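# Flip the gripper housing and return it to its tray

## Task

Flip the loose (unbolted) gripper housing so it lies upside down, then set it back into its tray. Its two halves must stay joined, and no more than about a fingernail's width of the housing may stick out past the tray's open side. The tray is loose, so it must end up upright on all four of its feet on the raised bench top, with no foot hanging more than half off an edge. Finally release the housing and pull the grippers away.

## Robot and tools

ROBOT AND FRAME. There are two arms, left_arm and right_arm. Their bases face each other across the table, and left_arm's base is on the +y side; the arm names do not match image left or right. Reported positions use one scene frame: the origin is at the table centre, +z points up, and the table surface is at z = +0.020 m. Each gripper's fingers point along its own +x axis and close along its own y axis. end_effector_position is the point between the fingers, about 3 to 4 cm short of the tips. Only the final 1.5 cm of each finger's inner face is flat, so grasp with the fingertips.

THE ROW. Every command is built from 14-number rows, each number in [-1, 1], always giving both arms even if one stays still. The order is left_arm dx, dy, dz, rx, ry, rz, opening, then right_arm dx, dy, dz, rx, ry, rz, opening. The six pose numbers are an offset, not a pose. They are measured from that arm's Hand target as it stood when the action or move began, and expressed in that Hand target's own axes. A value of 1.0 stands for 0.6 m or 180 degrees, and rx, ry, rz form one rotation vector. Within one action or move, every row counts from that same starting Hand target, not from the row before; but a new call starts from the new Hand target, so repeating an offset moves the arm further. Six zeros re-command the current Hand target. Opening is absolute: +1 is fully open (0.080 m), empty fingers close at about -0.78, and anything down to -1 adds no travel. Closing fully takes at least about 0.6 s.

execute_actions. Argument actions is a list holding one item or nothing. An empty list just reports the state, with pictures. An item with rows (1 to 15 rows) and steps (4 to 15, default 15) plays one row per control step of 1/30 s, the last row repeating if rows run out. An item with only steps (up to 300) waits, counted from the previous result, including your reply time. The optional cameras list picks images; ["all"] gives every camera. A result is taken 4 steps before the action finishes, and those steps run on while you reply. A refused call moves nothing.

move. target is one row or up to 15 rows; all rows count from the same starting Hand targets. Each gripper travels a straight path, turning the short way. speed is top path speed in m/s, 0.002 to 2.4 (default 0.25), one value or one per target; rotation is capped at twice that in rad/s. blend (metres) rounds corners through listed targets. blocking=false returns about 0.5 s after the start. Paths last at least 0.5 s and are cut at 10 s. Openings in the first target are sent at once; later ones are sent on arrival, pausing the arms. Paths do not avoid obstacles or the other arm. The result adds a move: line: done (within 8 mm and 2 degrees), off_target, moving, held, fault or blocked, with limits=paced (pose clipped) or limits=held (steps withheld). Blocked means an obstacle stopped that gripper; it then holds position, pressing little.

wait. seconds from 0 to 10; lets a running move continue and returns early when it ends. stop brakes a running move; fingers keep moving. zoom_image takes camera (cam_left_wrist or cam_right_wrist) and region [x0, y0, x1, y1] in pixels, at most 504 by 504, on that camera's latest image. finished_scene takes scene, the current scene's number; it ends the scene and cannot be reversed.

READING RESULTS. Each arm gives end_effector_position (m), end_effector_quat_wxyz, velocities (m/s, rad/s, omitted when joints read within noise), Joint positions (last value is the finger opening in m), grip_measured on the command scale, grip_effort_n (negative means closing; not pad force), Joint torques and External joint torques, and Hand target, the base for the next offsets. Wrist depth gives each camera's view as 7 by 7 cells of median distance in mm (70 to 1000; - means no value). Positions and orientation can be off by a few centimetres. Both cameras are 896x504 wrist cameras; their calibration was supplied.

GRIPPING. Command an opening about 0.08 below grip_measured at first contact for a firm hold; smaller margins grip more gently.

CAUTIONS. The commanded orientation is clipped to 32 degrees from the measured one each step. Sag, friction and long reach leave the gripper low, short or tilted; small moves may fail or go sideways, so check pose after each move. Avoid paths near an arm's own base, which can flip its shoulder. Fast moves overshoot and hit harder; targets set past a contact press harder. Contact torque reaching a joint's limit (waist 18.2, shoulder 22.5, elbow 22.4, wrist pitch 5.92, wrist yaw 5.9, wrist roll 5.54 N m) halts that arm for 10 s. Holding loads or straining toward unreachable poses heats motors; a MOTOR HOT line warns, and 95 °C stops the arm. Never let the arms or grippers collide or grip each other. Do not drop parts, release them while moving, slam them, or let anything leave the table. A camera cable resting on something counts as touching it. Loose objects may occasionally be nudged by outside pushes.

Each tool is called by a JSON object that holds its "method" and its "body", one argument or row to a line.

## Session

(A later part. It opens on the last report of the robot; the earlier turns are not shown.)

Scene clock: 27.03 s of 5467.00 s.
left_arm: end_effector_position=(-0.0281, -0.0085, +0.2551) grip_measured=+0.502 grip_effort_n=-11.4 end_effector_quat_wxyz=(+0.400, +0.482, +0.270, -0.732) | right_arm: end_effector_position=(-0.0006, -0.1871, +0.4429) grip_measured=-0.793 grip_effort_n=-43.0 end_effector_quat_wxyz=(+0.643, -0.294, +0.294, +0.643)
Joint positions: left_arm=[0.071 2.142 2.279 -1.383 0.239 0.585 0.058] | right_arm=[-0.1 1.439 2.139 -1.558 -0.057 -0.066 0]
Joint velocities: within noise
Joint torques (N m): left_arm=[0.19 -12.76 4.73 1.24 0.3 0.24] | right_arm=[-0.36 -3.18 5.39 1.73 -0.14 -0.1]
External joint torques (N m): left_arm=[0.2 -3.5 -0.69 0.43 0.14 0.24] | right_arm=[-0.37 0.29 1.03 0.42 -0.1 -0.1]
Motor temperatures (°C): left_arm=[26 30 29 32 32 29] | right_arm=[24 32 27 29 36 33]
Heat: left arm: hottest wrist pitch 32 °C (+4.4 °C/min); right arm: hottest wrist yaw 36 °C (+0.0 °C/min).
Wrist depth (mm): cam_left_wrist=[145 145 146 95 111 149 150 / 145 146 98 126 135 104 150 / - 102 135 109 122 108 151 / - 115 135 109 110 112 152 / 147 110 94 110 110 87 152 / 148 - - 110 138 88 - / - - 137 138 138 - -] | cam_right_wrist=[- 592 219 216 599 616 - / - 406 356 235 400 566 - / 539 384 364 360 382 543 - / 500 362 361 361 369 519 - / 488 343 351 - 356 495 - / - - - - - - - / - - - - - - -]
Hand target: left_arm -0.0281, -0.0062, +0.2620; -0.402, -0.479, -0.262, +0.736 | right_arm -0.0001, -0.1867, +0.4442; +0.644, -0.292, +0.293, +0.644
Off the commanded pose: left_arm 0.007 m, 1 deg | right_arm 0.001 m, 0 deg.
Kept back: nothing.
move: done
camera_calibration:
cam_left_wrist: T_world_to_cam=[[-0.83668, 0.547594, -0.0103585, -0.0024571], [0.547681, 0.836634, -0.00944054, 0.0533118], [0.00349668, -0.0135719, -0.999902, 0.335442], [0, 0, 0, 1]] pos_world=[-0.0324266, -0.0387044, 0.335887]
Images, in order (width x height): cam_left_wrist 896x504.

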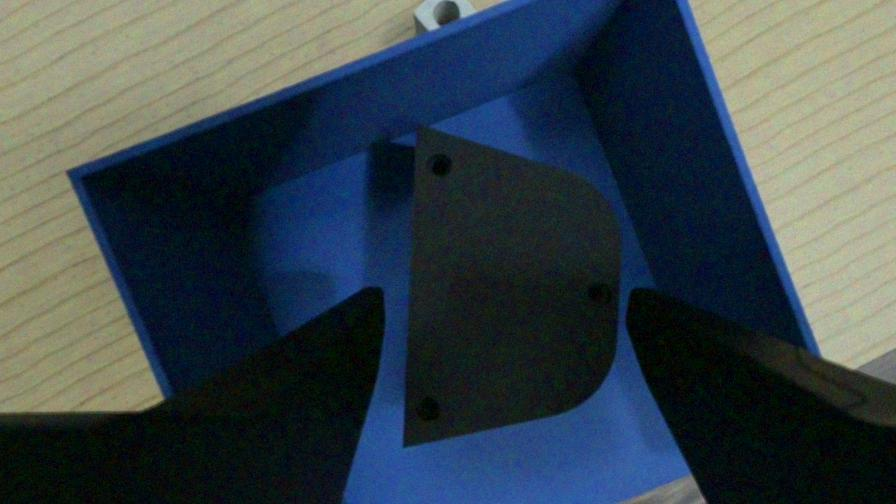

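{"method": "move", "body": {
  "target": [0.0366,-0.0042,-0.016,0,0,0,0.43,0,0,0,0,0,0,-0.8],
  "speed": 0.05
}}

Scene clock: 28.33 s of 5467.00 s.
left_arm: end_effector_position=(-0.0289, -0.0068, +0.2320) grip_measured=+0.432 grip_effort_n=-11.9 end_effector_quat_wxyz=(+0.399, +0.480, +0.269, -0.733) | right_arm: end_effector_position=(-0.0006, -0.1871, +0.4429) grip_measured=-0.793 grip_effort_n=-43.0 end_effector_quat_wxyz=(+0.643, -0.294, +0.294, +0.643)
Joint positions: left_arm=[0.07 2.088 2.098 -1.253 0.242 0.585 0.054] | right_arm=[-0.1 1.439 2.139 -1.558 -0.057 -0.066 0]
Joint velocities: within noise
Joint torques (N m): left_arm=[-0.15 -12.46 4.87 1.23 0.13 0.06] | right_arm=[-0.35 -3.18 5.39 1.73 -0.14 -0.1]
External joint torques (N m): left_arm=[-0.09 -3.06 -0.9 0.42 -0.03 0.06] | right_arm=[-0.37 0.21 1.07 0.42 -0.11 -0.11]
Motor temperatures (°C): left_arm=[26 31 29 32 32 29] | right_arm=[24 32 27 29 36 33]
Heat: left arm: hottest wrist pitch 32 °C (+4.2 °C/min); right arm: hottest wrist yaw 36 °C (+0.0 °C/min).
Wrist depth (mm): cam_left_wrist=[123 - - 92 105 - 127 / - - 101 112 113 86 128 / - 111 112 86 86 92 75 / - 108 112 86 87 107 - / - - 112 - 87 99 - / - - - 87 87 - - / - - - 95 115 - -] | cam_right_wrist=[- 595 283 177 601 606 - / - 405 325 242 286 576 - / 546 382 364 341 386 538 - / 499 359 359 362 365 518 - / 490 345 351 - 356 493 - / - - - - - - - / - - - - - - -]
Hand target: left_arm -0.0303, -0.0049, +0.2381; -0.402, -0.479, -0.262, +0.736 | right_arm -0.0001, -0.1867, +0.4442; +0.644, -0.292, +0.293, +0.644
Off the commanded pose: left_arm 0.006 m, 1 deg | right_arm 0.001 m, 0 deg.
Kept back: nothing.
move: done
camera_calibration:
cam_left_wrist: T_world_to_cam=[[-0.835718, 0.54908, -0.00928214, -0.00448492], [0.549158, 0.835614, -0.0132454, 0.0530119], [0.000483498, -0.0161668, -0.999869, 0.312275], [0, 0, 0, 1]] pos_world=[-0.033011, -0.0367864, 0.312894]
cam_right_wrist: T_world_to_cam=[[0.999258, -0.0234379, 0.0305753, -0.0102452], [-0.0133959, -0.95551, -0.294656, -0.0261321], [0.0361211, 0.294028, -0.955114, 0.561501], [0, 0, 0, 1]] pos_world=[-0.0103945, -0.190306, 0.528911]

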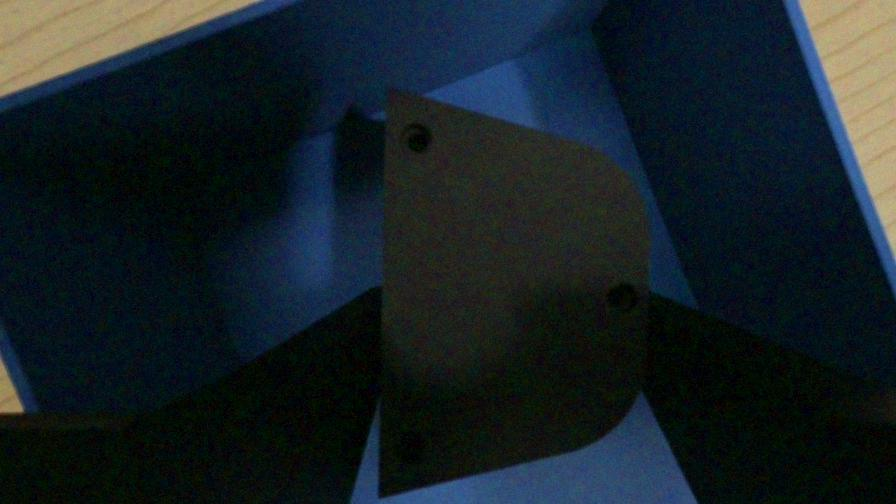

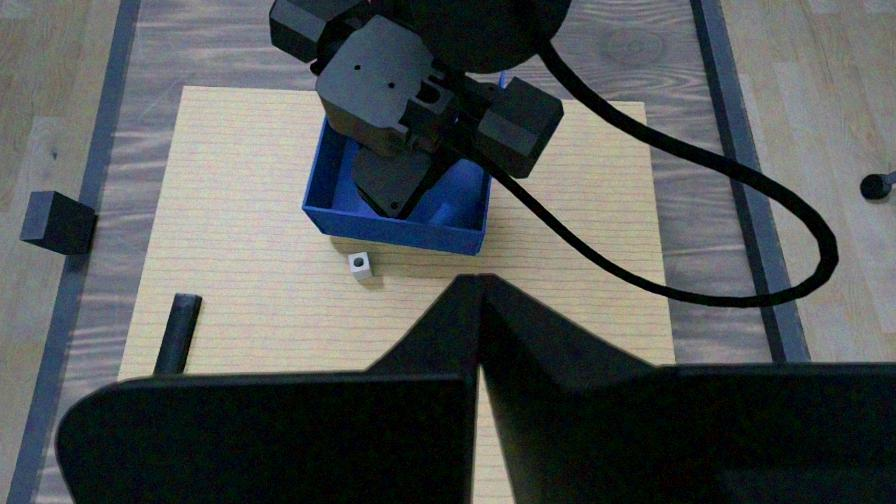

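{"method": "move", "body": {
  "target": [0.0046,0,-0.002,0,0,0,0.43,0,0,0,0,0,0,-0.8],
  "speed": 0.05,
  "cameras": []
}}

{"method": "move", "body": {
  "target": [0,0,0,0,0,0,0.36,0,0,0,0,0,0,-0.8],
  "cameras": []
}}

{"method": "move", "body": {
  "target": [0,0,0,0,0,0,0.28,0,0,0,0,0,0,-0.8]
}}

Scene clock: 29.27 s of 5467.00 s.
left_arm: end_effector_position=(-0.0289, -0.0069, +0.2283) grip_measured=+0.432 grip_effort_n=-11.4 end_effector_quat_wxyz=(+0.399, +0.480, +0.270, -0.733) | right_arm: end_effector_position=(-0.0006, -0.1871, +0.4429) grip_measured=-0.793 grip_effort_n=-43.0 end_effector_quat_wxyz=(+0.643, -0.294, +0.294, +0.643)
Joint positions: left_arm=[0.07 2.086 2.079 -1.238 0.242 0.585 0.054] | right_arm=[-0.1 1.439 2.139 -1.558 -0.057 -0.066 0]
Joint velocities: within noise
Joint torques (N m): left_arm=[-0.18 -12.63 4.94 1.25 0.14 0.07] | right_arm=[-0.36 -3.19 5.39 1.73 -0.14 -0.1]
External joint torques (N m): left_arm=[-0.22 -3.35 -0.77 0.45 -0.02 0.07] | right_arm=[-0.39 0.06 1.13 0.42 -0.1 -0.1]
Motor temperatures (°C): left_arm=[26 31 29 32 32 29] | right_arm=[24 32 27 29 36 33]
Heat: left arm: hottest wrist pitch 32 °C (+4.1 °C/min); right arm: hottest wrist yaw 36 °C (+0.0 °C/min).
Wrist depth (mm): cam_left_wrist=[- - - 91 105 - 123 / - - 100 82 109 87 - / - 108 108 82 82 88 74 / - 108 108 82 83 103 - / - 108 108 83 83 99 - / - - - 83 83 - - / - - - 83 111 - -] | cam_right_wrist=[- 589 287 177 596 612 - / - 406 325 245 293 574 - / 541 384 365 341 384 532 - / 503 363 359 362 371 519 - / 487 342 351 - 355 490 - / - - - - - - - / - - - - - - -]
Hand target: left_arm -0.0303, -0.0049, +0.2351; -0.402, -0.479, -0.262, +0.736 | right_arm -0.0001, -0.1867, +0.4442; +0.644, -0.292, +0.293, +0.644
Off the commanded pose: left_arm 0.007 m, 1 deg | right_arm 0.001 m, 0 deg.
Kept back: nothing.
move: done
No camera images: "cameras" was empty.

Scene clock: 29.97 s of 5467.00 s.
left_arm: end_effector_position=(-0.0289, -0.0069, +0.2285) grip_measured=+0.368 grip_effort_n=-44.0 end_effector_quat_wxyz=(+0.399, +0.480, +0.269, -0.733) | right_arm: end_effector_position=(-0.0006, -0.1871, +0.4429) grip_measured=-0.793 grip_effort_n=-42.6 end_effector_quat_wxyz=(+0.643, -0.294, +0.294, +0.643)
Joint positions: left_arm=[0.07 2.085 2.079 -1.238 0.242 0.585 0.052] | right_arm=[-0.1 1.439 2.139 -1.558 -0.057 -0.066 0]
Joint velocities: within noise
Joint torques (N m): left_arm=[-0.17 -12.51 4.98 1.24 0.14 0.06] | right_arm=[-0.34 -3.19 5.38 1.73 -0.14 -0.1]
External joint torques (N m): left_arm=[-0.22 -3.38 -0.66 0.44 -0.02 0.06] | right_arm=[-0.35 0.23 1.01 0.39 -0.1 -0.11]
Motor temperatures (°C): left_arm=[26 31 29 32 32 29] | right_arm=[24 32 27 29 36 33]
Heat: left arm: hottest wrist pitch 32 °C (+4.0 °C/min); right arm: hottest wrist yaw 36 °C (+0.0 °C/min).
Wrist depth (mm): cam_left_wrist=[- - - 91 105 - 123 / - - 100 82 109 88 - / - 108 108 82 83 89 74 / - 108 109 83 83 103 - / - 109 109 83 83 99 - / - - - 83 84 - - / - - - 83 111 - -] | cam_right_wrist=[- 594 287 177 599 613 - / - 404 324 245 297 573 - / 543 383 366 340 385 529 - / 502 361 360 359 367 518 - / 490 342 351 - 354 493 - / - - - - - - - / - - - - - - -]
Hand target: left_arm -0.0303, -0.0049, +0.2351; -0.402, -0.479, -0.262, +0.736 | right_arm -0.0001, -0.1867, +0.4442; +0.644, -0.292, +0.293, +0.644
Off the commanded pose: left_arm 0.007 m, 1 deg | right_arm 0.001 m, 0 deg.
Kept back: nothing.
move: done
No camera images: "cameras" was empty.

Scene clock: 30.47 s of 5467.00 s.
left_arm: end_effector_position=(-0.0289, -0.0068, +0.2289) grip_measured=+0.338 grip_effort_n=-83.5 end_effector_quat_wxyz=(+0.399, +0.480, +0.269, -0.733) | right_arm: end_effector_position=(-0.0006, -0.1871, +0.4429) grip_measured=-0.793 grip_effort_n=-43.0 end_effector_quat_wxyz=(+0.643, -0.294, +0.294, +0.643)
Joint positions: left_arm=[0.07 2.085 2.079 -1.238 0.242 0.585 0.05] | right_arm=[-0.1 1.439 2.139 -1.558 -0.057 -0.066 0]
Joint velocities: within noise
Joint torques (N m): left_arm=[-0.21 -12.5 4.96 1.23 0.13 0.07] | right_arm=[-0.35 -3.18 5.38 1.73 -0.14 -0.1]
External joint torques (N m): left_arm=[-0.12 -3.41 -0.65 0.44 -0.03 0.07] | right_arm=[-0.35 0.28 1.01 0.4 -0.11 -0.1]
Motor temperatures (°C): left_arm=[26 31 29 32 32 29] | right_arm=[24 32 27 29 36 33]
Heat: left arm: hottest wrist pitch 32 °C (+3.9 °C/min); right arm: hottest wrist yaw 36 °C (+0.0 °C/min).
Wrist depth (mm): cam_left_wrist=[- - - 91 105 - 124 / - - 100 82 110 88 - / - 108 108 82 83 89 74 / - 108 109 83 83 103 - / - 109 109 83 83 97 - / - - - 83 84 - - / - - - 84 112 - -] | cam_right_wrist=[- 585 286 177 599 609 - / - 404 322 244 399 574 - / 540 382 366 340 386 531 - / 503 361 363 360 369 516 - / 487 343 351 - 357 493 - / - - - - - - - / - - - - - - -]
Hand target: left_arm -0.0303, -0.0049, +0.2352; -0.402, -0.478, -0.262, +0.736 | right_arm -0.0001, -0.1867, +0.4442; +0.644, -0.292, +0.293, +0.644
Off the commanded pose: left_arm 0.007 m, 1 deg | right_arm 0.001 m, 0 deg.
Kept back: nothing.
move: done
camera_calibration:
cam_left_wrist: T_world_to_cam=[[-0.835718, 0.54908, -0.00928214, -0.00445879], [0.549158, 0.835614, -0.0132454, 0.0530544], [0.000483498, -0.0161668, -0.999869, 0.309173], [0, 0, 0, 1]] pos_world=[-0.033011, -0.0368864, 0.309794]
cam_right_wrist: T_world_to_cam=[[0.999258, -0.0234379, 0.0305753, -0.0102452], [-0.0133959, -0.95551, -0.294656, -0.0261321], [0.0361211, 0.294028, -0.955114, 0.561501], [0, 0, 0, 1]] pos_world=[-0.0103945, -0.190306, 0.528911]

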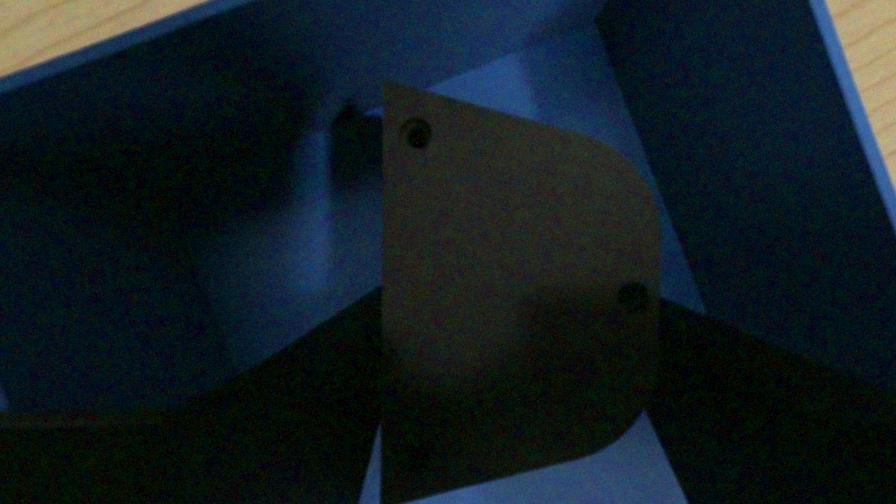

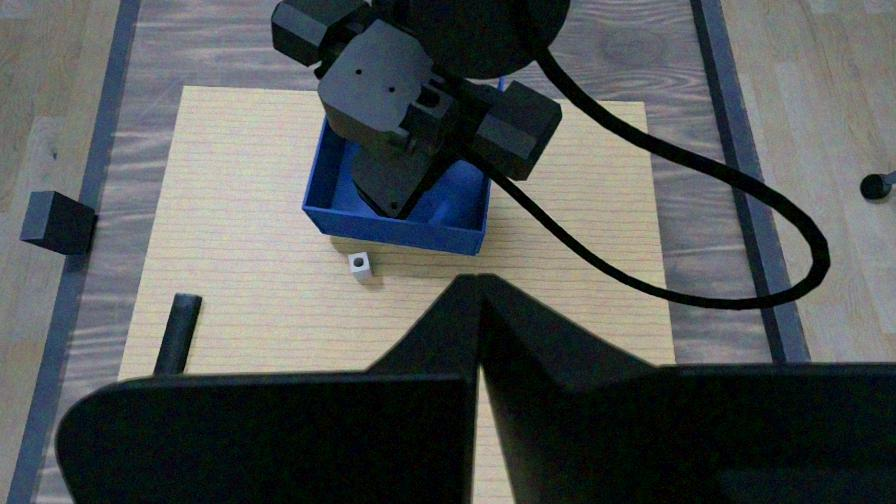

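{"method": "move", "body": {
  "target": [
    [-0.023,0,0.0098,0,0,0,0.2,0,0,0,0,0,0,-0.8],
    [-0.0463,-0.0155,-0.0448,-0.109,0,0.0476,0.2,0,0,0,0,0,0,-0.8]
  ],
  "speed": 0.1
}}

Scene clock: 34.40 s of 5467.00 s.
left_arm: end_effector_position=(-0.0180, +0.0283, +0.2441) grip_measured=+0.338 grip_effort_n=-83.5 end_effector_quat_wxyz=(+0.526, +0.426, +0.351, -0.647) | right_arm: end_effector_position=(-0.0006, -0.1871, +0.4429) grip_measured=-0.793 grip_effort_n=-42.6 end_effector_quat_wxyz=(+0.643, -0.294, +0.294, +0.643)
Joint positions: left_arm=[0.052 1.88 1.845 -1.146 0.101 0.223 0.05] | right_arm=[-0.1 1.439 2.139 -1.558 -0.057 -0.066 0]
Joint velocities: within noise
Joint torques (N m): left_arm=[-0.21 -11.15 5.21 1.38 -0.04 -0.14] | right_arm=[-0.34 -3.19 5.38 1.73 -0.14 -0.1]
External joint torques (N m): left_arm=[-0.2 -3.21 -0.59 0.48 -0.1 -0.14] | right_arm=[-0.37 0.19 1.04 0.4 -0.1 -0.1]
Motor temperatures (°C): left_arm=[26 33 29 32 32 29] | right_arm=[24 32 27 30 36 33]
Heat: left arm: hottest shoulder 33 °C (+10.5 °C/min); right arm: hottest wrist yaw 36 °C (+0.0 °C/min).
Wrist depth (mm): cam_left_wrist=[137 88 124 125 125 120 91 / 138 93 125 125 125 125 88 / 138 86 125 82 83 121 92 / 139 86 126 83 83 121 88 / 139 92 119 83 83 102 92 / - - - 83 84 - - / - - - 84 290 - -] | cam_right_wrist=[- 587 295 235 273 618 - / - 403 389 339 405 568 - / 543 384 370 368 388 535 - / 499 362 361 361 370 516 - / 487 343 349 - 357 496 - / - - - - - - - / - - - - - - -]
Hand target: left_arm -0.0189, +0.0303, +0.2496; +0.531, +0.421, +0.347, -0.649 | right_arm -0.0001, -0.1867, +0.4442; +0.644, -0.292, +0.293, +0.644
Off the commanded pose: left_arm 0.006 m, 1 deg | right_arm 0.001 m, 0 deg.
Kept back: nothing.
move: done
camera_calibration:
cam_left_wrist: T_world_to_cam=[[-0.976569, 0.214784, -0.0134408, -0.00658109], [0.214916, 0.976588, -0.00933974, 0.00699328], [0.0111201, -0.0120096, -0.999866, 0.325054], [0, 0, 0, 1]] pos_world=[-0.0115445, -0.00151228, 0.324987]
cam_right_wrist: T_world_to_cam=[[0.999258, -0.0234379, 0.0305753, -0.0102452], [-0.0133959, -0.95551, -0.294656, -0.0261321], [0.0361211, 0.294028, -0.955114, 0.561501], [0, 0, 0, 1]] pos_world=[-0.0103945, -0.190306, 0.528911]

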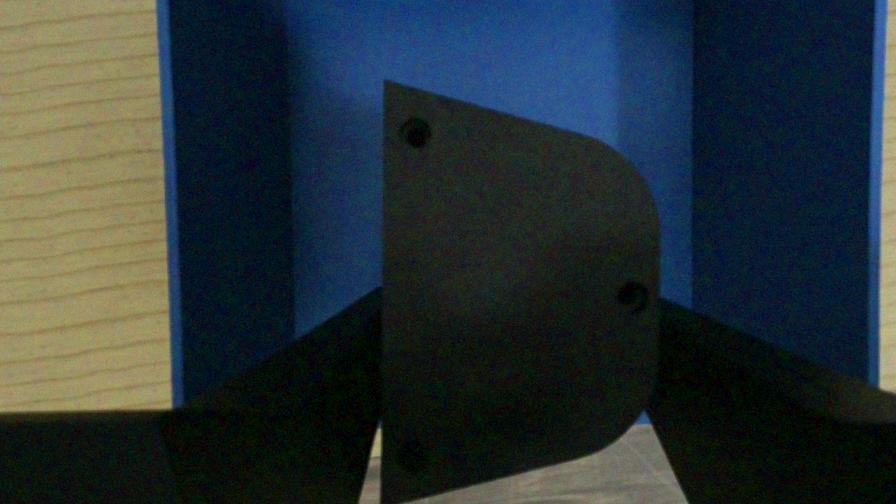

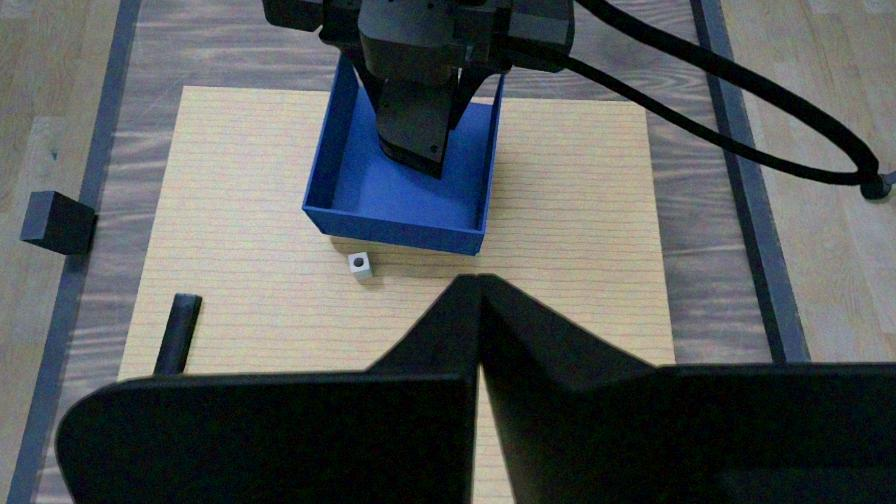

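{"method": "move", "body": {
  "target": [0.0245,0,-0.0105,0,0,0,0.2,0,0,0,0,0,0,-0.8],
  "speed": 0.04,
  "cameras": []
}}

{"method": "move", "body": {
  "target": [0,0,0,0,0,0,0.46,0,0,0,0,0,0,-0.8]
}}

Scene clock: 36.27 s of 5467.00 s.
left_arm: end_effector_position=(-0.0179, +0.0283, +0.2286) grip_measured=+0.338 grip_effort_n=-83.5 end_effector_quat_wxyz=(+0.526, +0.425, +0.351, -0.647) end_effector_velocity=(+0.000, +0.002, +0.000) end_effector_angular_velocity=(+0.000, +0.002, +0.021) | right_arm: end_effector_position=(-0.0006, -0.1871, +0.4429) grip_measured=-0.793 grip_effort_n=-42.6 end_effector_quat_wxyz=(+0.643, -0.294, +0.294, +0.643)
Joint positions: left_arm=[0.052 1.868 1.766 -1.079 0.101 0.222 0.05] | right_arm=[-0.1 1.439 2.139 -1.558 -0.057 -0.066 0]
Joint velocities: left_arm=[-0.002 -0.012 -0.017 0.007 -0.007 -0.022 0] | right_arm=[within noise]
Joint torques (N m): left_arm=[-0.22 -11.01 5.18 1.39 -0.01 -0.17] | right_arm=[-0.34 -3.17 5.38 1.73 -0.14 -0.1]
External joint torques (N m): left_arm=[-0.23 -2.95 -0.77 0.48 -0.07 -0.17] | right_arm=[-0.35 0.25 1.01 0.39 -0.1 -0.1]
Motor temperatures (°C): left_arm=[26 33 29 32 32 29] | right_arm=[24 32 27 30 36 32]
Heat: left arm: hottest shoulder 33 °C (+9.9 °C/min); right arm: hottest wrist yaw 36 °C (+0.0 °C/min).
Wrist depth (mm): cam_left_wrist=[- 86 109 109 109 109 91 / - 92 109 90 110 110 87 / - 91 110 82 83 110 91 / - 79 111 83 83 111 87 / - 84 111 83 83 101 87 / - - - 83 84 - - / - - - 84 274 - -] | cam_right_wrist=[- 585 301 249 289 619 - / - 403 394 355 405 564 - / 543 382 371 367 387 535 - / 500 364 359 361 369 515 - / 491 342 349 - 356 492 - / - - - - - - - / - - - - - - -]
Hand target: left_arm -0.0189, +0.0301, +0.2337; +0.531, +0.421, +0.347, -0.649 | right_arm -0.0001, -0.1867, +0.4442; +0.644, -0.292, +0.293, +0.644
Off the commanded pose: left_arm 0.005 m, 1 deg | right_arm 0.001 m, 0 deg.
Kept back: nothing.
move: done
No camera images: "cameras" was empty.

Scene clock: 36.77 s of 5467.00 s.
left_arm: end_effector_position=(-0.0179, +0.0283, +0.2285) grip_measured=+0.457 grip_effort_n=14.7 end_effector_quat_wxyz=(+0.527, +0.425, +0.351, -0.647) | right_arm: end_effector_position=(-0.0006, -0.1871, +0.4429) grip_measured=-0.793 grip_effort_n=-43.0 end_effector_quat_wxyz=(+0.643, -0.294, +0.294, +0.643)
Joint positions: left_arm=[0.052 1.868 1.765 -1.077 0.101 0.222 0.056] | right_arm=[-0.1 1.439 2.139 -1.558 -0.057 -0.066 0]
Joint velocities: within noise
Joint torques (N m): left_arm=[-0.21 -10.96 5.23 1.36 -0.03 -0.17] | right_arm=[-0.35 -3.17 5.39 1.73 -0.14 -0.1]
External joint torques (N m): left_arm=[-0.17 -2.99 -0.64 0.46 -0.09 -0.17] | right_arm=[-0.36 0.11 1.13 0.42 -0.1 -0.1]
Motor temperatures (°C): left_arm=[26 33 29 32 32 29] | right_arm=[24 32 27 30 36 32]
Heat: left arm: hottest shoulder 33 °C (+9.8 °C/min); right arm: hottest wrist yaw 36 °C (+0.0 °C/min).
Wrist depth (mm): cam_left_wrist=[- 86 109 109 109 109 91 / - 92 110 109 110 110 87 / - 91 110 84 83 110 91 / - 79 111 84 84 111 87 / - 84 107 84 84 106 87 / - - - 85 85 - - / - - - 85 274 - -] | cam_right_wrist=[- 590 300 250 290 611 - / - 404 391 355 404 565 - / 542 380 373 366 386 540 - / 504 363 361 362 369 515 - / 490 343 352 - 356 497 - / - - - - - - - / - - - - - - -]
Hand target: left_arm -0.0189, +0.0301, +0.2336; +0.531, +0.421, +0.347, -0.649 | right_arm -0.0001, -0.1867, +0.4442; +0.644, -0.292, +0.293, +0.644
Off the commanded pose: left_arm 0.006 m, 1 deg | right_arm 0.001 m, 0 deg.
Kept back: nothing.
move: done
camera_calibration:
cam_left_wrist: T_world_to_cam=[[-0.976845, 0.213479, -0.0141282, -0.00641087], [0.213636, 0.976856, -0.0106372, 0.0070858], [0.0115304, -0.0134091, -0.999844, 0.309454], [0, 0, 0, 1]] pos_world=[-0.0113443, -0.00140371, 0.30939]
cam_right_wrist: T_world_to_cam=[[0.999258, -0.0234379, 0.0305753, -0.0102452], [-0.0133959, -0.95551, -0.294656, -0.0261321], [0.0361211, 0.294028, -0.955114, 0.561501], [0, 0, 0, 1]] pos_world=[-0.0103945, -0.190306, 0.528911]

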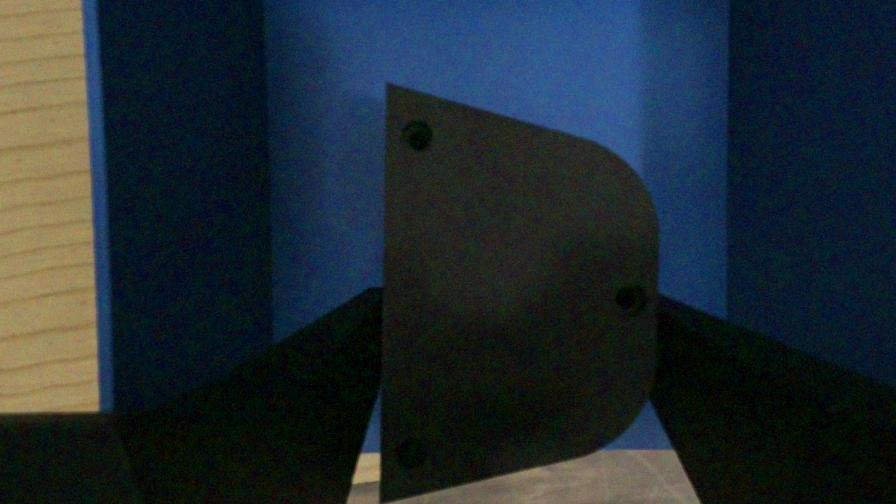

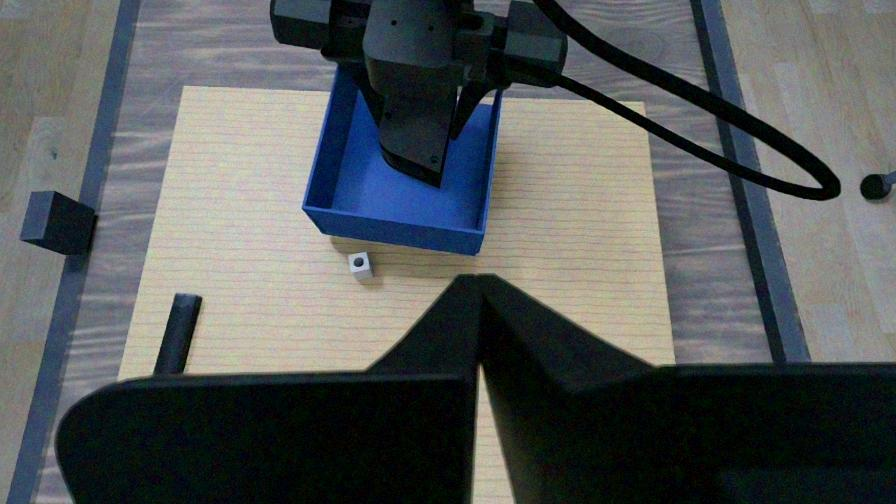

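{"method": "move", "body": {
  "target": [0.0197,0.0023,-0.0448,0,-0.368,0,0.55,0,0,0,0,0,0,-0.8],
  "speed": 0.15
}}

Scene clock: 41.57 s of 5467.00 s.
left_arm: end_effector_position=(-0.0145, +0.0483, +0.2151) grip_measured=+0.548 grip_effort_n=15.1 end_effector_quat_wxyz=(+0.634, -0.001, -0.004, -0.774) | right_arm: end_effector_position=(-0.0006, -0.1871, +0.4429) grip_measured=-0.793 grip_effort_n=-43.5 end_effector_quat_wxyz=(+0.643, -0.294, +0.294, +0.643)
Joint positions: left_arm=[0.147 1.626 0.517 1.116 0.336 0.002 0.06] | right_arm=[-0.1 1.439 2.139 -1.558 -0.057 -0.066 0]
Joint velocities: within noise
Joint torques (N m): left_arm=[0.34 -5.19 4.05 2.16 0.11 -0.16] | right_arm=[-0.35 -3.19 5.38 1.73 -0.14 -0.09]
External joint torques (N m): left_arm=[0.35 0.05 -0.82 0.61 0.11 -0.16] | right_arm=[-0.35 0.28 1.01 0.41 -0.1 -0.1]
Motor temperatures (°C): left_arm=[26 34 29 33 32 29] | right_arm=[24 32 28 30 36 32]
Heat: left arm: hottest shoulder 34 °C (+10.1 °C/min); right arm: hottest wrist yaw 36 °C (+0.0 °C/min).
Wrist depth (mm): cam_left_wrist=[- - - - - - - / - - - - - - - / - - 183 186 187 156 - / - 87 171 130 183 132 93 / - 85 99 95 96 96 88 / - - - 79 82 89 - / - - - 87 90 - -] | cam_right_wrist=[- 589 586 378 606 618 - / - 405 392 362 405 578 - / 537 383 374 367 386 542 - / 501 362 361 360 369 520 - / 486 343 350 - 356 499 - / - - - - - - - / - - - - - - -]
Hand target: left_arm -0.0138, +0.0493, +0.2119; +0.634, -0.002, +0.000, -0.773 | right_arm -0.0001, -0.1867, +0.4442; +0.644, -0.292, +0.293, +0.644
Off the commanded pose: left_arm 0.003 m, 1 deg | right_arm 0.001 m, 0 deg.
Kept back: nothing.
move: done
camera_calibration:
cam_left_wrist: T_world_to_cam=[[-0.982632, 0.183678, -0.0263815, -0.0036863], [0.0930615, 0.364795, -0.926426, 0.211415], [-0.16054, -0.912791, -0.375553, 0.202956], [0, 0, 0, 1]] pos_world=[0.00928566, 0.10881, 0.271984]
cam_right_wrist: T_world_to_cam=[[0.999258, -0.0234379, 0.0305753, -0.0102452], [-0.0133959, -0.95551, -0.294656, -0.0261321], [0.0361211, 0.294028, -0.955114, 0.561501], [0, 0, 0, 1]] pos_world=[-0.0103945, -0.190306, 0.528911]

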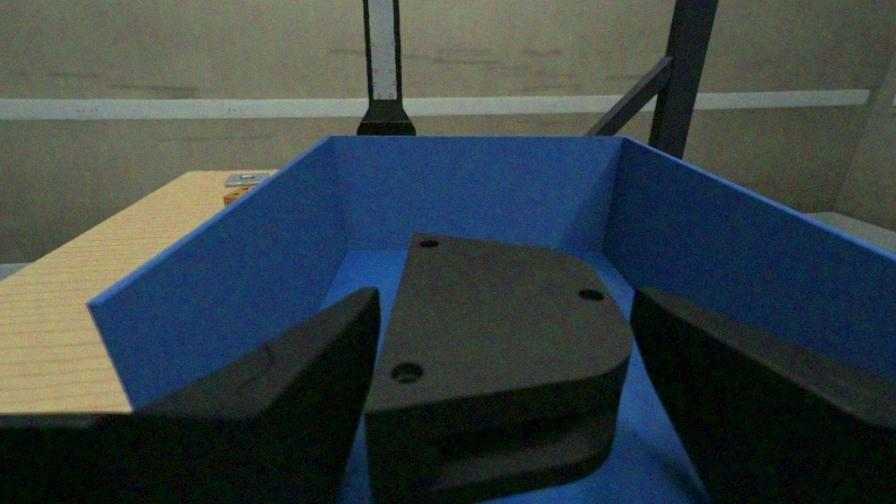

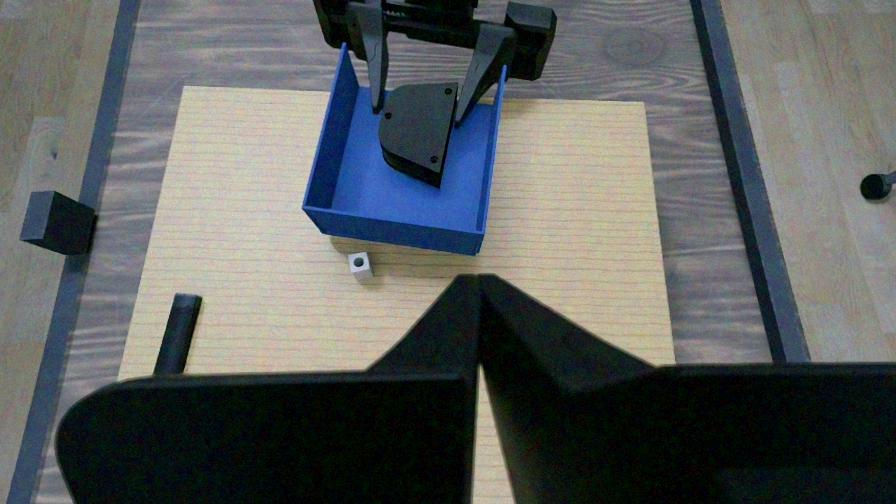

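{"method": "zoom_image", "body": {
  "camera": "cam_right_wrist",
  "region": [290, 20, 540, 270]
}}

{"method": "zoom_image", "body": {
  "camera": "cam_left_wrist",
  "region": [300, 220, 720, 504]
}}

Scaled by 2.016.

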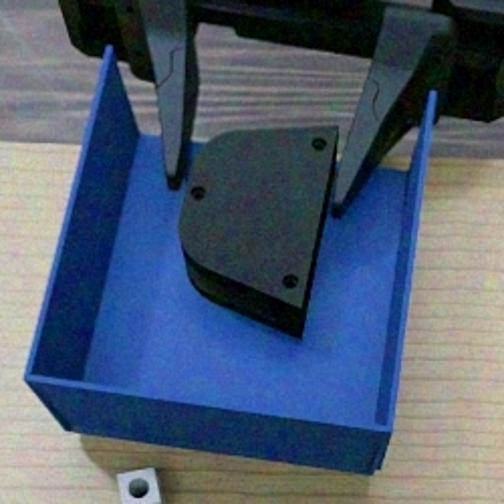

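Scaled by 1.200.

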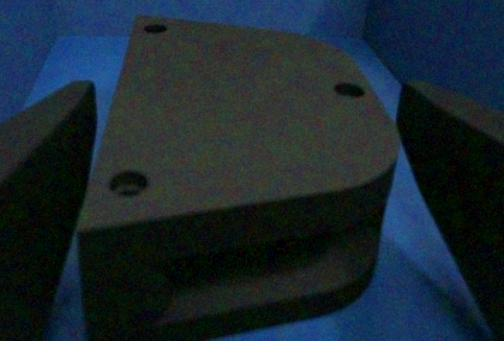

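{"method": "move", "body": {
  "target": [0.0095,0,-0.0075,0,0.003,0,0.5,0,0,0,0,0,0,-0.8],
  "speed": 0.05,
  "cameras": []
}}

{"method": "move", "body": {
  "target": [0,0,0,0,0,0,0.36,0,0,0,0,0,0,-0.8]
}}

Scene clock: 42.60 s of 5467.00 s.
left_arm: end_effector_position=(-0.0140, +0.0464, +0.2088) grip_measured=+0.502 grip_effort_n=-11.9 end_effector_quat_wxyz=(+0.634, +0.002, +0.001, -0.773) | right_arm: end_effector_position=(-0.0006, -0.1871, +0.4429) grip_measured=-0.793 grip_effort_n=-42.6 end_effector_quat_wxyz=(+0.643, -0.294, +0.294, +0.643)
Joint positions: left_arm=[0.147 1.648 0.518 1.125 0.334 0.002 0.058] | right_arm=[-0.1 1.439 2.139 -1.558 -0.057 -0.066 0]
Joint velocities: within noise
Joint torques (N m): left_arm=[-0.23 -4.37 5.97 1.71 -0.06 -0.06] | right_arm=[-0.35 -3.17 5.39 1.73 -0.14 -0.09]
External joint torques (N m): left_arm=[-0.2 1.04 1.12 0.13 -0.06 -0.07] | right_arm=[-0.33 0.19 1.09 0.42 -0.11 -0.1]
Motor temperatures (°C): left_arm=[26 34 29 33 32 29] | right_arm=[24 32 28 30 36 32]
Heat: left arm: hottest shoulder 34 °C (+9.9 °C/min); right arm: hottest wrist yaw 36 °C (+0.0 °C/min).
Wrist depth (mm): cam_left_wrist=[- - - - - - - / - - - - 551 - - / - 363 178 184 185 135 - / - 84 153 116 159 132 89 / - 90 97 86 90 87 88 / - - - - 98 88 - / - - - 80 87 83 -] | cam_right_wrist=[- 582 583 381 602 608 - / - 405 392 361 408 572 - / 539 383 374 368 386 543 - / 499 362 360 362 367 514 - / 489 342 350 - 356 497 - / - - - - - - - / - - - - - - -]
Hand target: left_arm -0.0148, +0.0437, +0.2074; +0.634, +0.002, +0.004, -0.773 | right_arm -0.0001, -0.1867, +0.4442; +0.644, -0.292, +0.293, +0.644
Off the commanded pose: left_arm 0.003 m, 0 deg | right_arm 0.001 m, 0 deg.
Kept back: nothing.
move: done
No camera images: "cameras" was empty.

Scene clock: 43.30 s of 5467.00 s.
left_arm: end_effector_position=(-0.0136, +0.0461, +0.2090) grip_measured=+0.367 grip_effort_n=-40.2 end_effector_quat_wxyz=(+0.635, +0.002, +0.001, -0.772) | right_arm: end_effector_position=(-0.0006, -0.1871, +0.4429) grip_measured=-0.793 grip_effort_n=-42.6 end_effector_quat_wxyz=(+0.643, -0.294, +0.294, +0.643)
Joint positions: left_arm=[0.147 1.649 0.52 1.125 0.332 0.002 0.052] | right_arm=[-0.1 1.439 2.139 -1.558 -0.057 -0.066 0]
Joint velocities: within noise
Joint torques (N m): left_arm=[-0.24 -4.49 5.88 1.73 0 -0.05] | right_arm=[-0.35 -3.18 5.38 1.73 -0.14 -0.1]
External joint torques (N m): left_arm=[-0.22 0.86 1.05 0.17 0 -0.06] | right_arm=[-0.36 0.33 1 0.42 -0.1 -0.1]
Motor temperatures (°C): left_arm=[26 34 30 33 32 29] | right_arm=[24 32 28 30 36 32]
Heat: left arm: hottest shoulder 34 °C (+9.7 °C/min); right arm: hottest wrist yaw 36 °C (+0.0 °C/min).
Wrist depth (mm): cam_left_wrist=[- - - - - - - / - - - - - - - / - - 174 184 185 137 - / - 83 149 116 169 127 90 / - 87 - 85 90 110 89 / - - - - 94 - - / - - - 80 87 - -] | cam_right_wrist=[- 590 580 380 600 617 - / - 404 394 362 409 581 - / 542 382 372 368 387 541 - / 499 362 360 359 369 520 - / 484 343 350 - 355 495 - / - - - - - - - / - - - - - - -]
Hand target: left_arm -0.0148, +0.0437, +0.2075; +0.634, +0.002, +0.003, -0.773 | right_arm -0.0001, -0.1867, +0.4442; +0.644, -0.292, +0.293, +0.644
Off the commanded pose: left_arm 0.003 m, 0 deg | right_arm 0.001 m, 0 deg.
Kept back: nothing.
move: done
camera_calibration:
cam_left_wrist: T_world_to_cam=[[-0.983451, 0.179782, -0.022412, -0.00317051], [0.0897111, 0.375758, -0.922365, 0.205124], [-0.157403, -0.909112, -0.385668, 0.200715], [0, 0, 0, 1]] pos_world=[0.0100732, 0.105965, 0.266538]
cam_right_wrist: T_world_to_cam=[[0.999258, -0.0234379, 0.0305753, -0.0102452], [-0.0133959, -0.95551, -0.294656, -0.0261321], [0.0361211, 0.294028, -0.955114, 0.561501], [0, 0, 0, 1]] pos_world=[-0.0103945, -0.190306, 0.528911]

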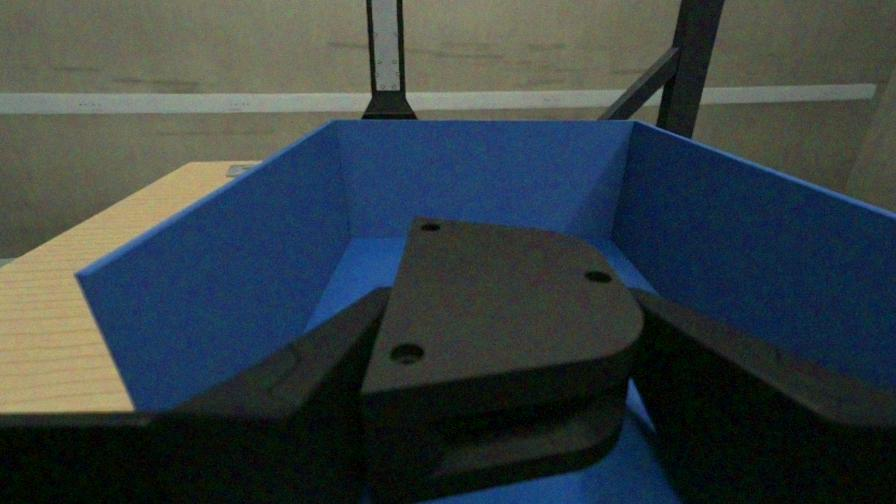

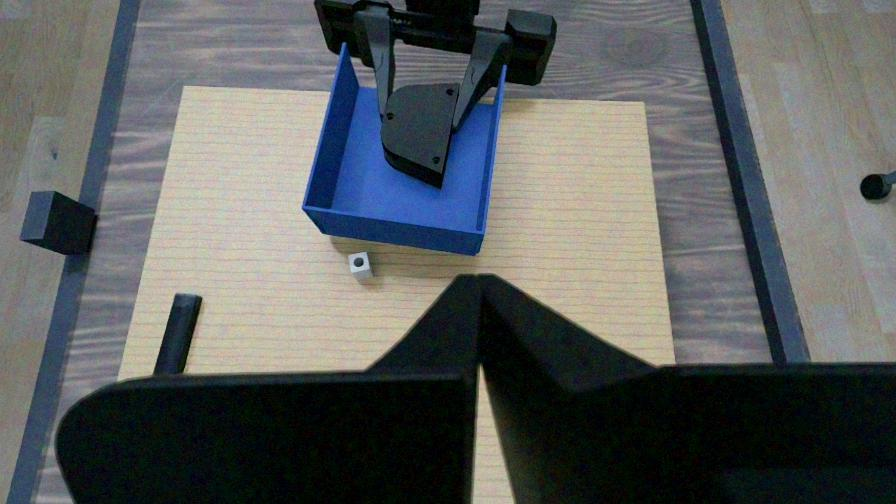

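{"method": "move", "body": {
  "target": [0,0,0,0,0,0,0.2,0,0,0,0,0,0,-0.8],
  "cameras": []
}}

{"method": "move", "body": {
  "target": [
    [0,0,0.14,0,0,0,0.2,0,0,0,0,0,0,-0.8],
    [-0.13,0,0.15,0,0,0,0.2,0,0,0,0,0,0,-0.8]
  ],
  "speed": 0.12,
  "blend": 0.02
}}

Scene clock: 44.33 s of 5467.00 s.
left_arm: end_effector_position=(-0.0136, +0.0461, +0.2090) grip_measured=+0.332 grip_effort_n=-83.5 end_effector_quat_wxyz=(+0.635, +0.002, +0.001, -0.772) | right_arm: end_effector_position=(-0.0006, -0.1871, +0.4429) grip_measured=-0.793 grip_effort_n=-42.6 end_effector_quat_wxyz=(+0.643, -0.294, +0.294, +0.643)
Joint positions: left_arm=[0.147 1.649 0.52 1.125 0.332 0.002 0.05] | right_arm=[-0.1 1.439 2.139 -1.558 -0.057 -0.066 0]
Joint velocities: within noise
Joint torques (N m): left_arm=[-0.27 -4.52 5.89 1.7 0 -0.06] | right_arm=[-0.35 -3.18 5.37 1.73 -0.13 -0.1]
External joint torques (N m): left_arm=[-0.26 0.89 1.03 0.12 0 -0.07] | right_arm=[-0.36 0.11 1.11 0.42 -0.1 -0.1]
Motor temperatures (°C): left_arm=[26 33 30 33 32 29] | right_arm=[24 32 28 30 35 32]
Heat: left arm: hottest shoulder 33 °C (+8.1 °C/min); right arm: hottest wrist yaw 35 °C (-1.4 °C/min).
Wrist depth (mm): cam_left_wrist=[- - - - - - - / - - - - - - - / - 363 175 184 184 137 - / - 83 150 116 159 126 90 / - 88 105 86 90 103 89 / - - - - 94 - - / - - - 80 87 83 -] | cam_right_wrist=[- 593 579 380 602 612 - / - 401 393 365 410 572 - / 543 380 370 368 386 543 - / 497 363 360 358 368 518 - / 487 344 350 - 356 494 - / - - - - - - - / - - - - - - -]
Hand target: left_arm -0.0148, +0.0437, +0.2075; +0.634, +0.002, +0.004, -0.773 | right_arm -0.0001, -0.1867, +0.4442; +0.644, -0.292, +0.293, +0.644
Off the commanded pose: left_arm 0.003 m, 0 deg | right_arm 0.001 m, 0 deg.
Kept back: nothing.
move: done
No camera images: "cameras" was empty.

Scene clock: 46.10 s of 5467.00 s.
left_arm: end_effector_position=(+0.0003, +0.1171, +0.2978) grip_measured=+0.332 grip_effort_n=-83.5 end_effector_quat_wxyz=(+0.634, +0.003, +0.005, -0.774) | right_arm: end_effector_position=(-0.0006, -0.1871, +0.4429) grip_measured=-0.793 grip_effort_n=-42.6 end_effector_quat_wxyz=(+0.643, -0.294, +0.294, +0.643)
Joint positions: left_arm=[0.268 1.061 0.528 0.521 0.457 0.002 0.05] | right_arm=[-0.1 1.439 2.139 -1.558 -0.057 -0.066 0]
Joint velocities: within noise
Joint torques (N m): left_arm=[0.31 -4.67 5.79 1.73 0.11 -0.02] | right_arm=[-0.34 -3.16 5.39 1.73 -0.14 -0.1]
External joint torques (N m): left_arm=[0.32 -1.79 -0.65 0.19 0.1 -0.02] | right_arm=[-0.36 0.12 1.11 0.41 -0.1 -0.1]
Motor temperatures (°C): left_arm=[26 33 30 33 32 29] | right_arm=[24 32 28 30 35 32]
Heat: left arm: hottest shoulder 33 °C (+7.8 °C/min); right arm: hottest wrist yaw 35 °C (-1.3 °C/min).
Wrist depth (mm): cam_left_wrist=[- - - - - - - / - - - - - - - / - - - - - - - / - 751 416 116 363 - - / - 326 - 86 90 - - / 459 - - - 214 - - / - - - 185 191 - -] | cam_right_wrist=[- 590 601 599 605 610 - / - 405 393 392 409 568 - / 546 382 371 370 388 539 - / 503 360 363 361 368 519 - / 487 342 350 - 357 497 - / - - - - - - - / - - - - - - -]
Hand target: left_arm +0.0005, +0.1194, +0.2980; +0.634, +0.002, +0.003, -0.773 | right_arm -0.0001, -0.1867, +0.4442; +0.644, -0.292, +0.293, +0.644
Off the commanded pose: left_arm 0.002 m, 0 deg | right_arm 0.001 m, 0 deg.
Kept back: nothing.
move: done
camera_calibration:
cam_left_wrist: T_world_to_cam=[[-0.982739, 0.184061, -0.0185838, -0.00189904], [0.0889491, 0.382044, -0.919854, 0.257552], [-0.162209, -0.905629, -0.391821, 0.303188], [0, 0, 0, 1]] pos_world=[0.0244047, 0.176529, 0.35567]
cam_right_wrist: T_world_to_cam=[[0.999258, -0.0234379, 0.0305753, -0.0102452], [-0.0133959, -0.95551, -0.294656, -0.0261321], [0.0361211, 0.294028, -0.955114, 0.561501], [0, 0, 0, 1]] pos_world=[-0.0103945, -0.190306, 0.528911]

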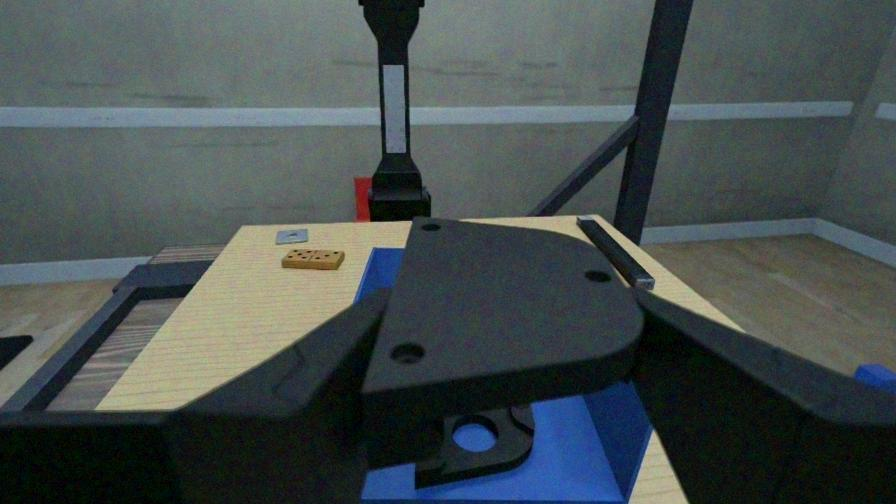

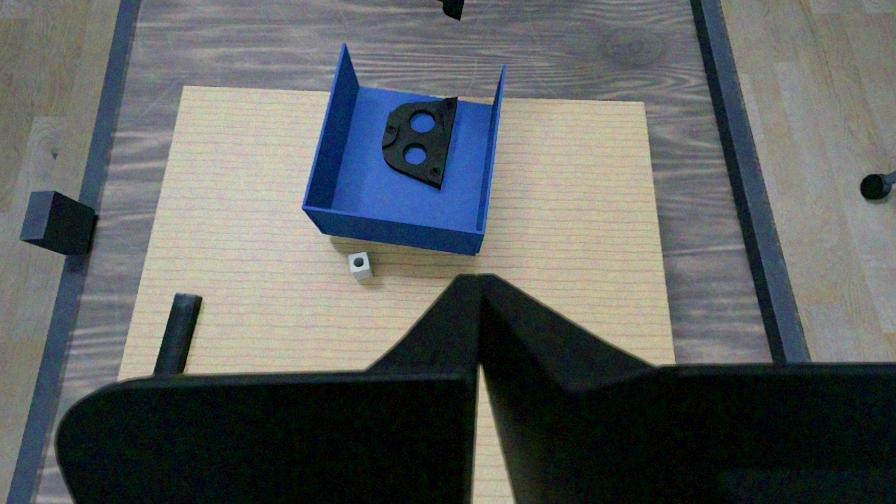

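{"method": "zoom_image", "body": {
  "camera": "cam_left_wrist",
  "region": [330, 380, 650, 504]
}}

{"method": "zoom_image", "body": {
  "camera": "cam_right_wrist",
  "region": [300, 40, 520, 260]
}}

{"method": "zoom_image", "body": {
  "camera": "cam_left_wrist",
  "region": [330, 200, 660, 504]
}}

Scaled by 1.575.

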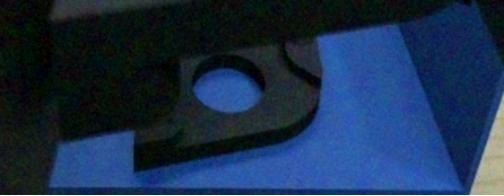

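Scaled by 2.291.

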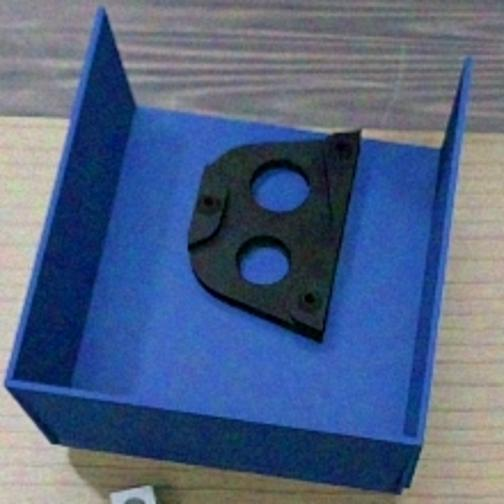

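Scaled by 1.527.

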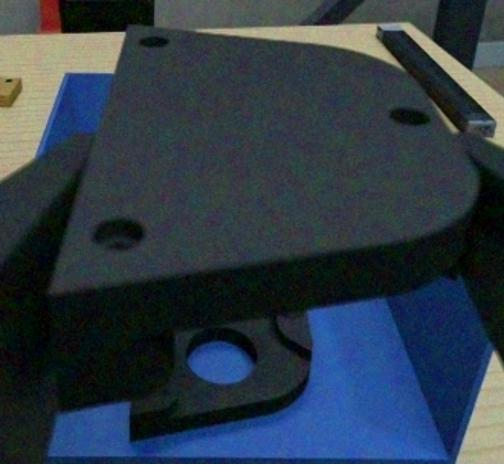

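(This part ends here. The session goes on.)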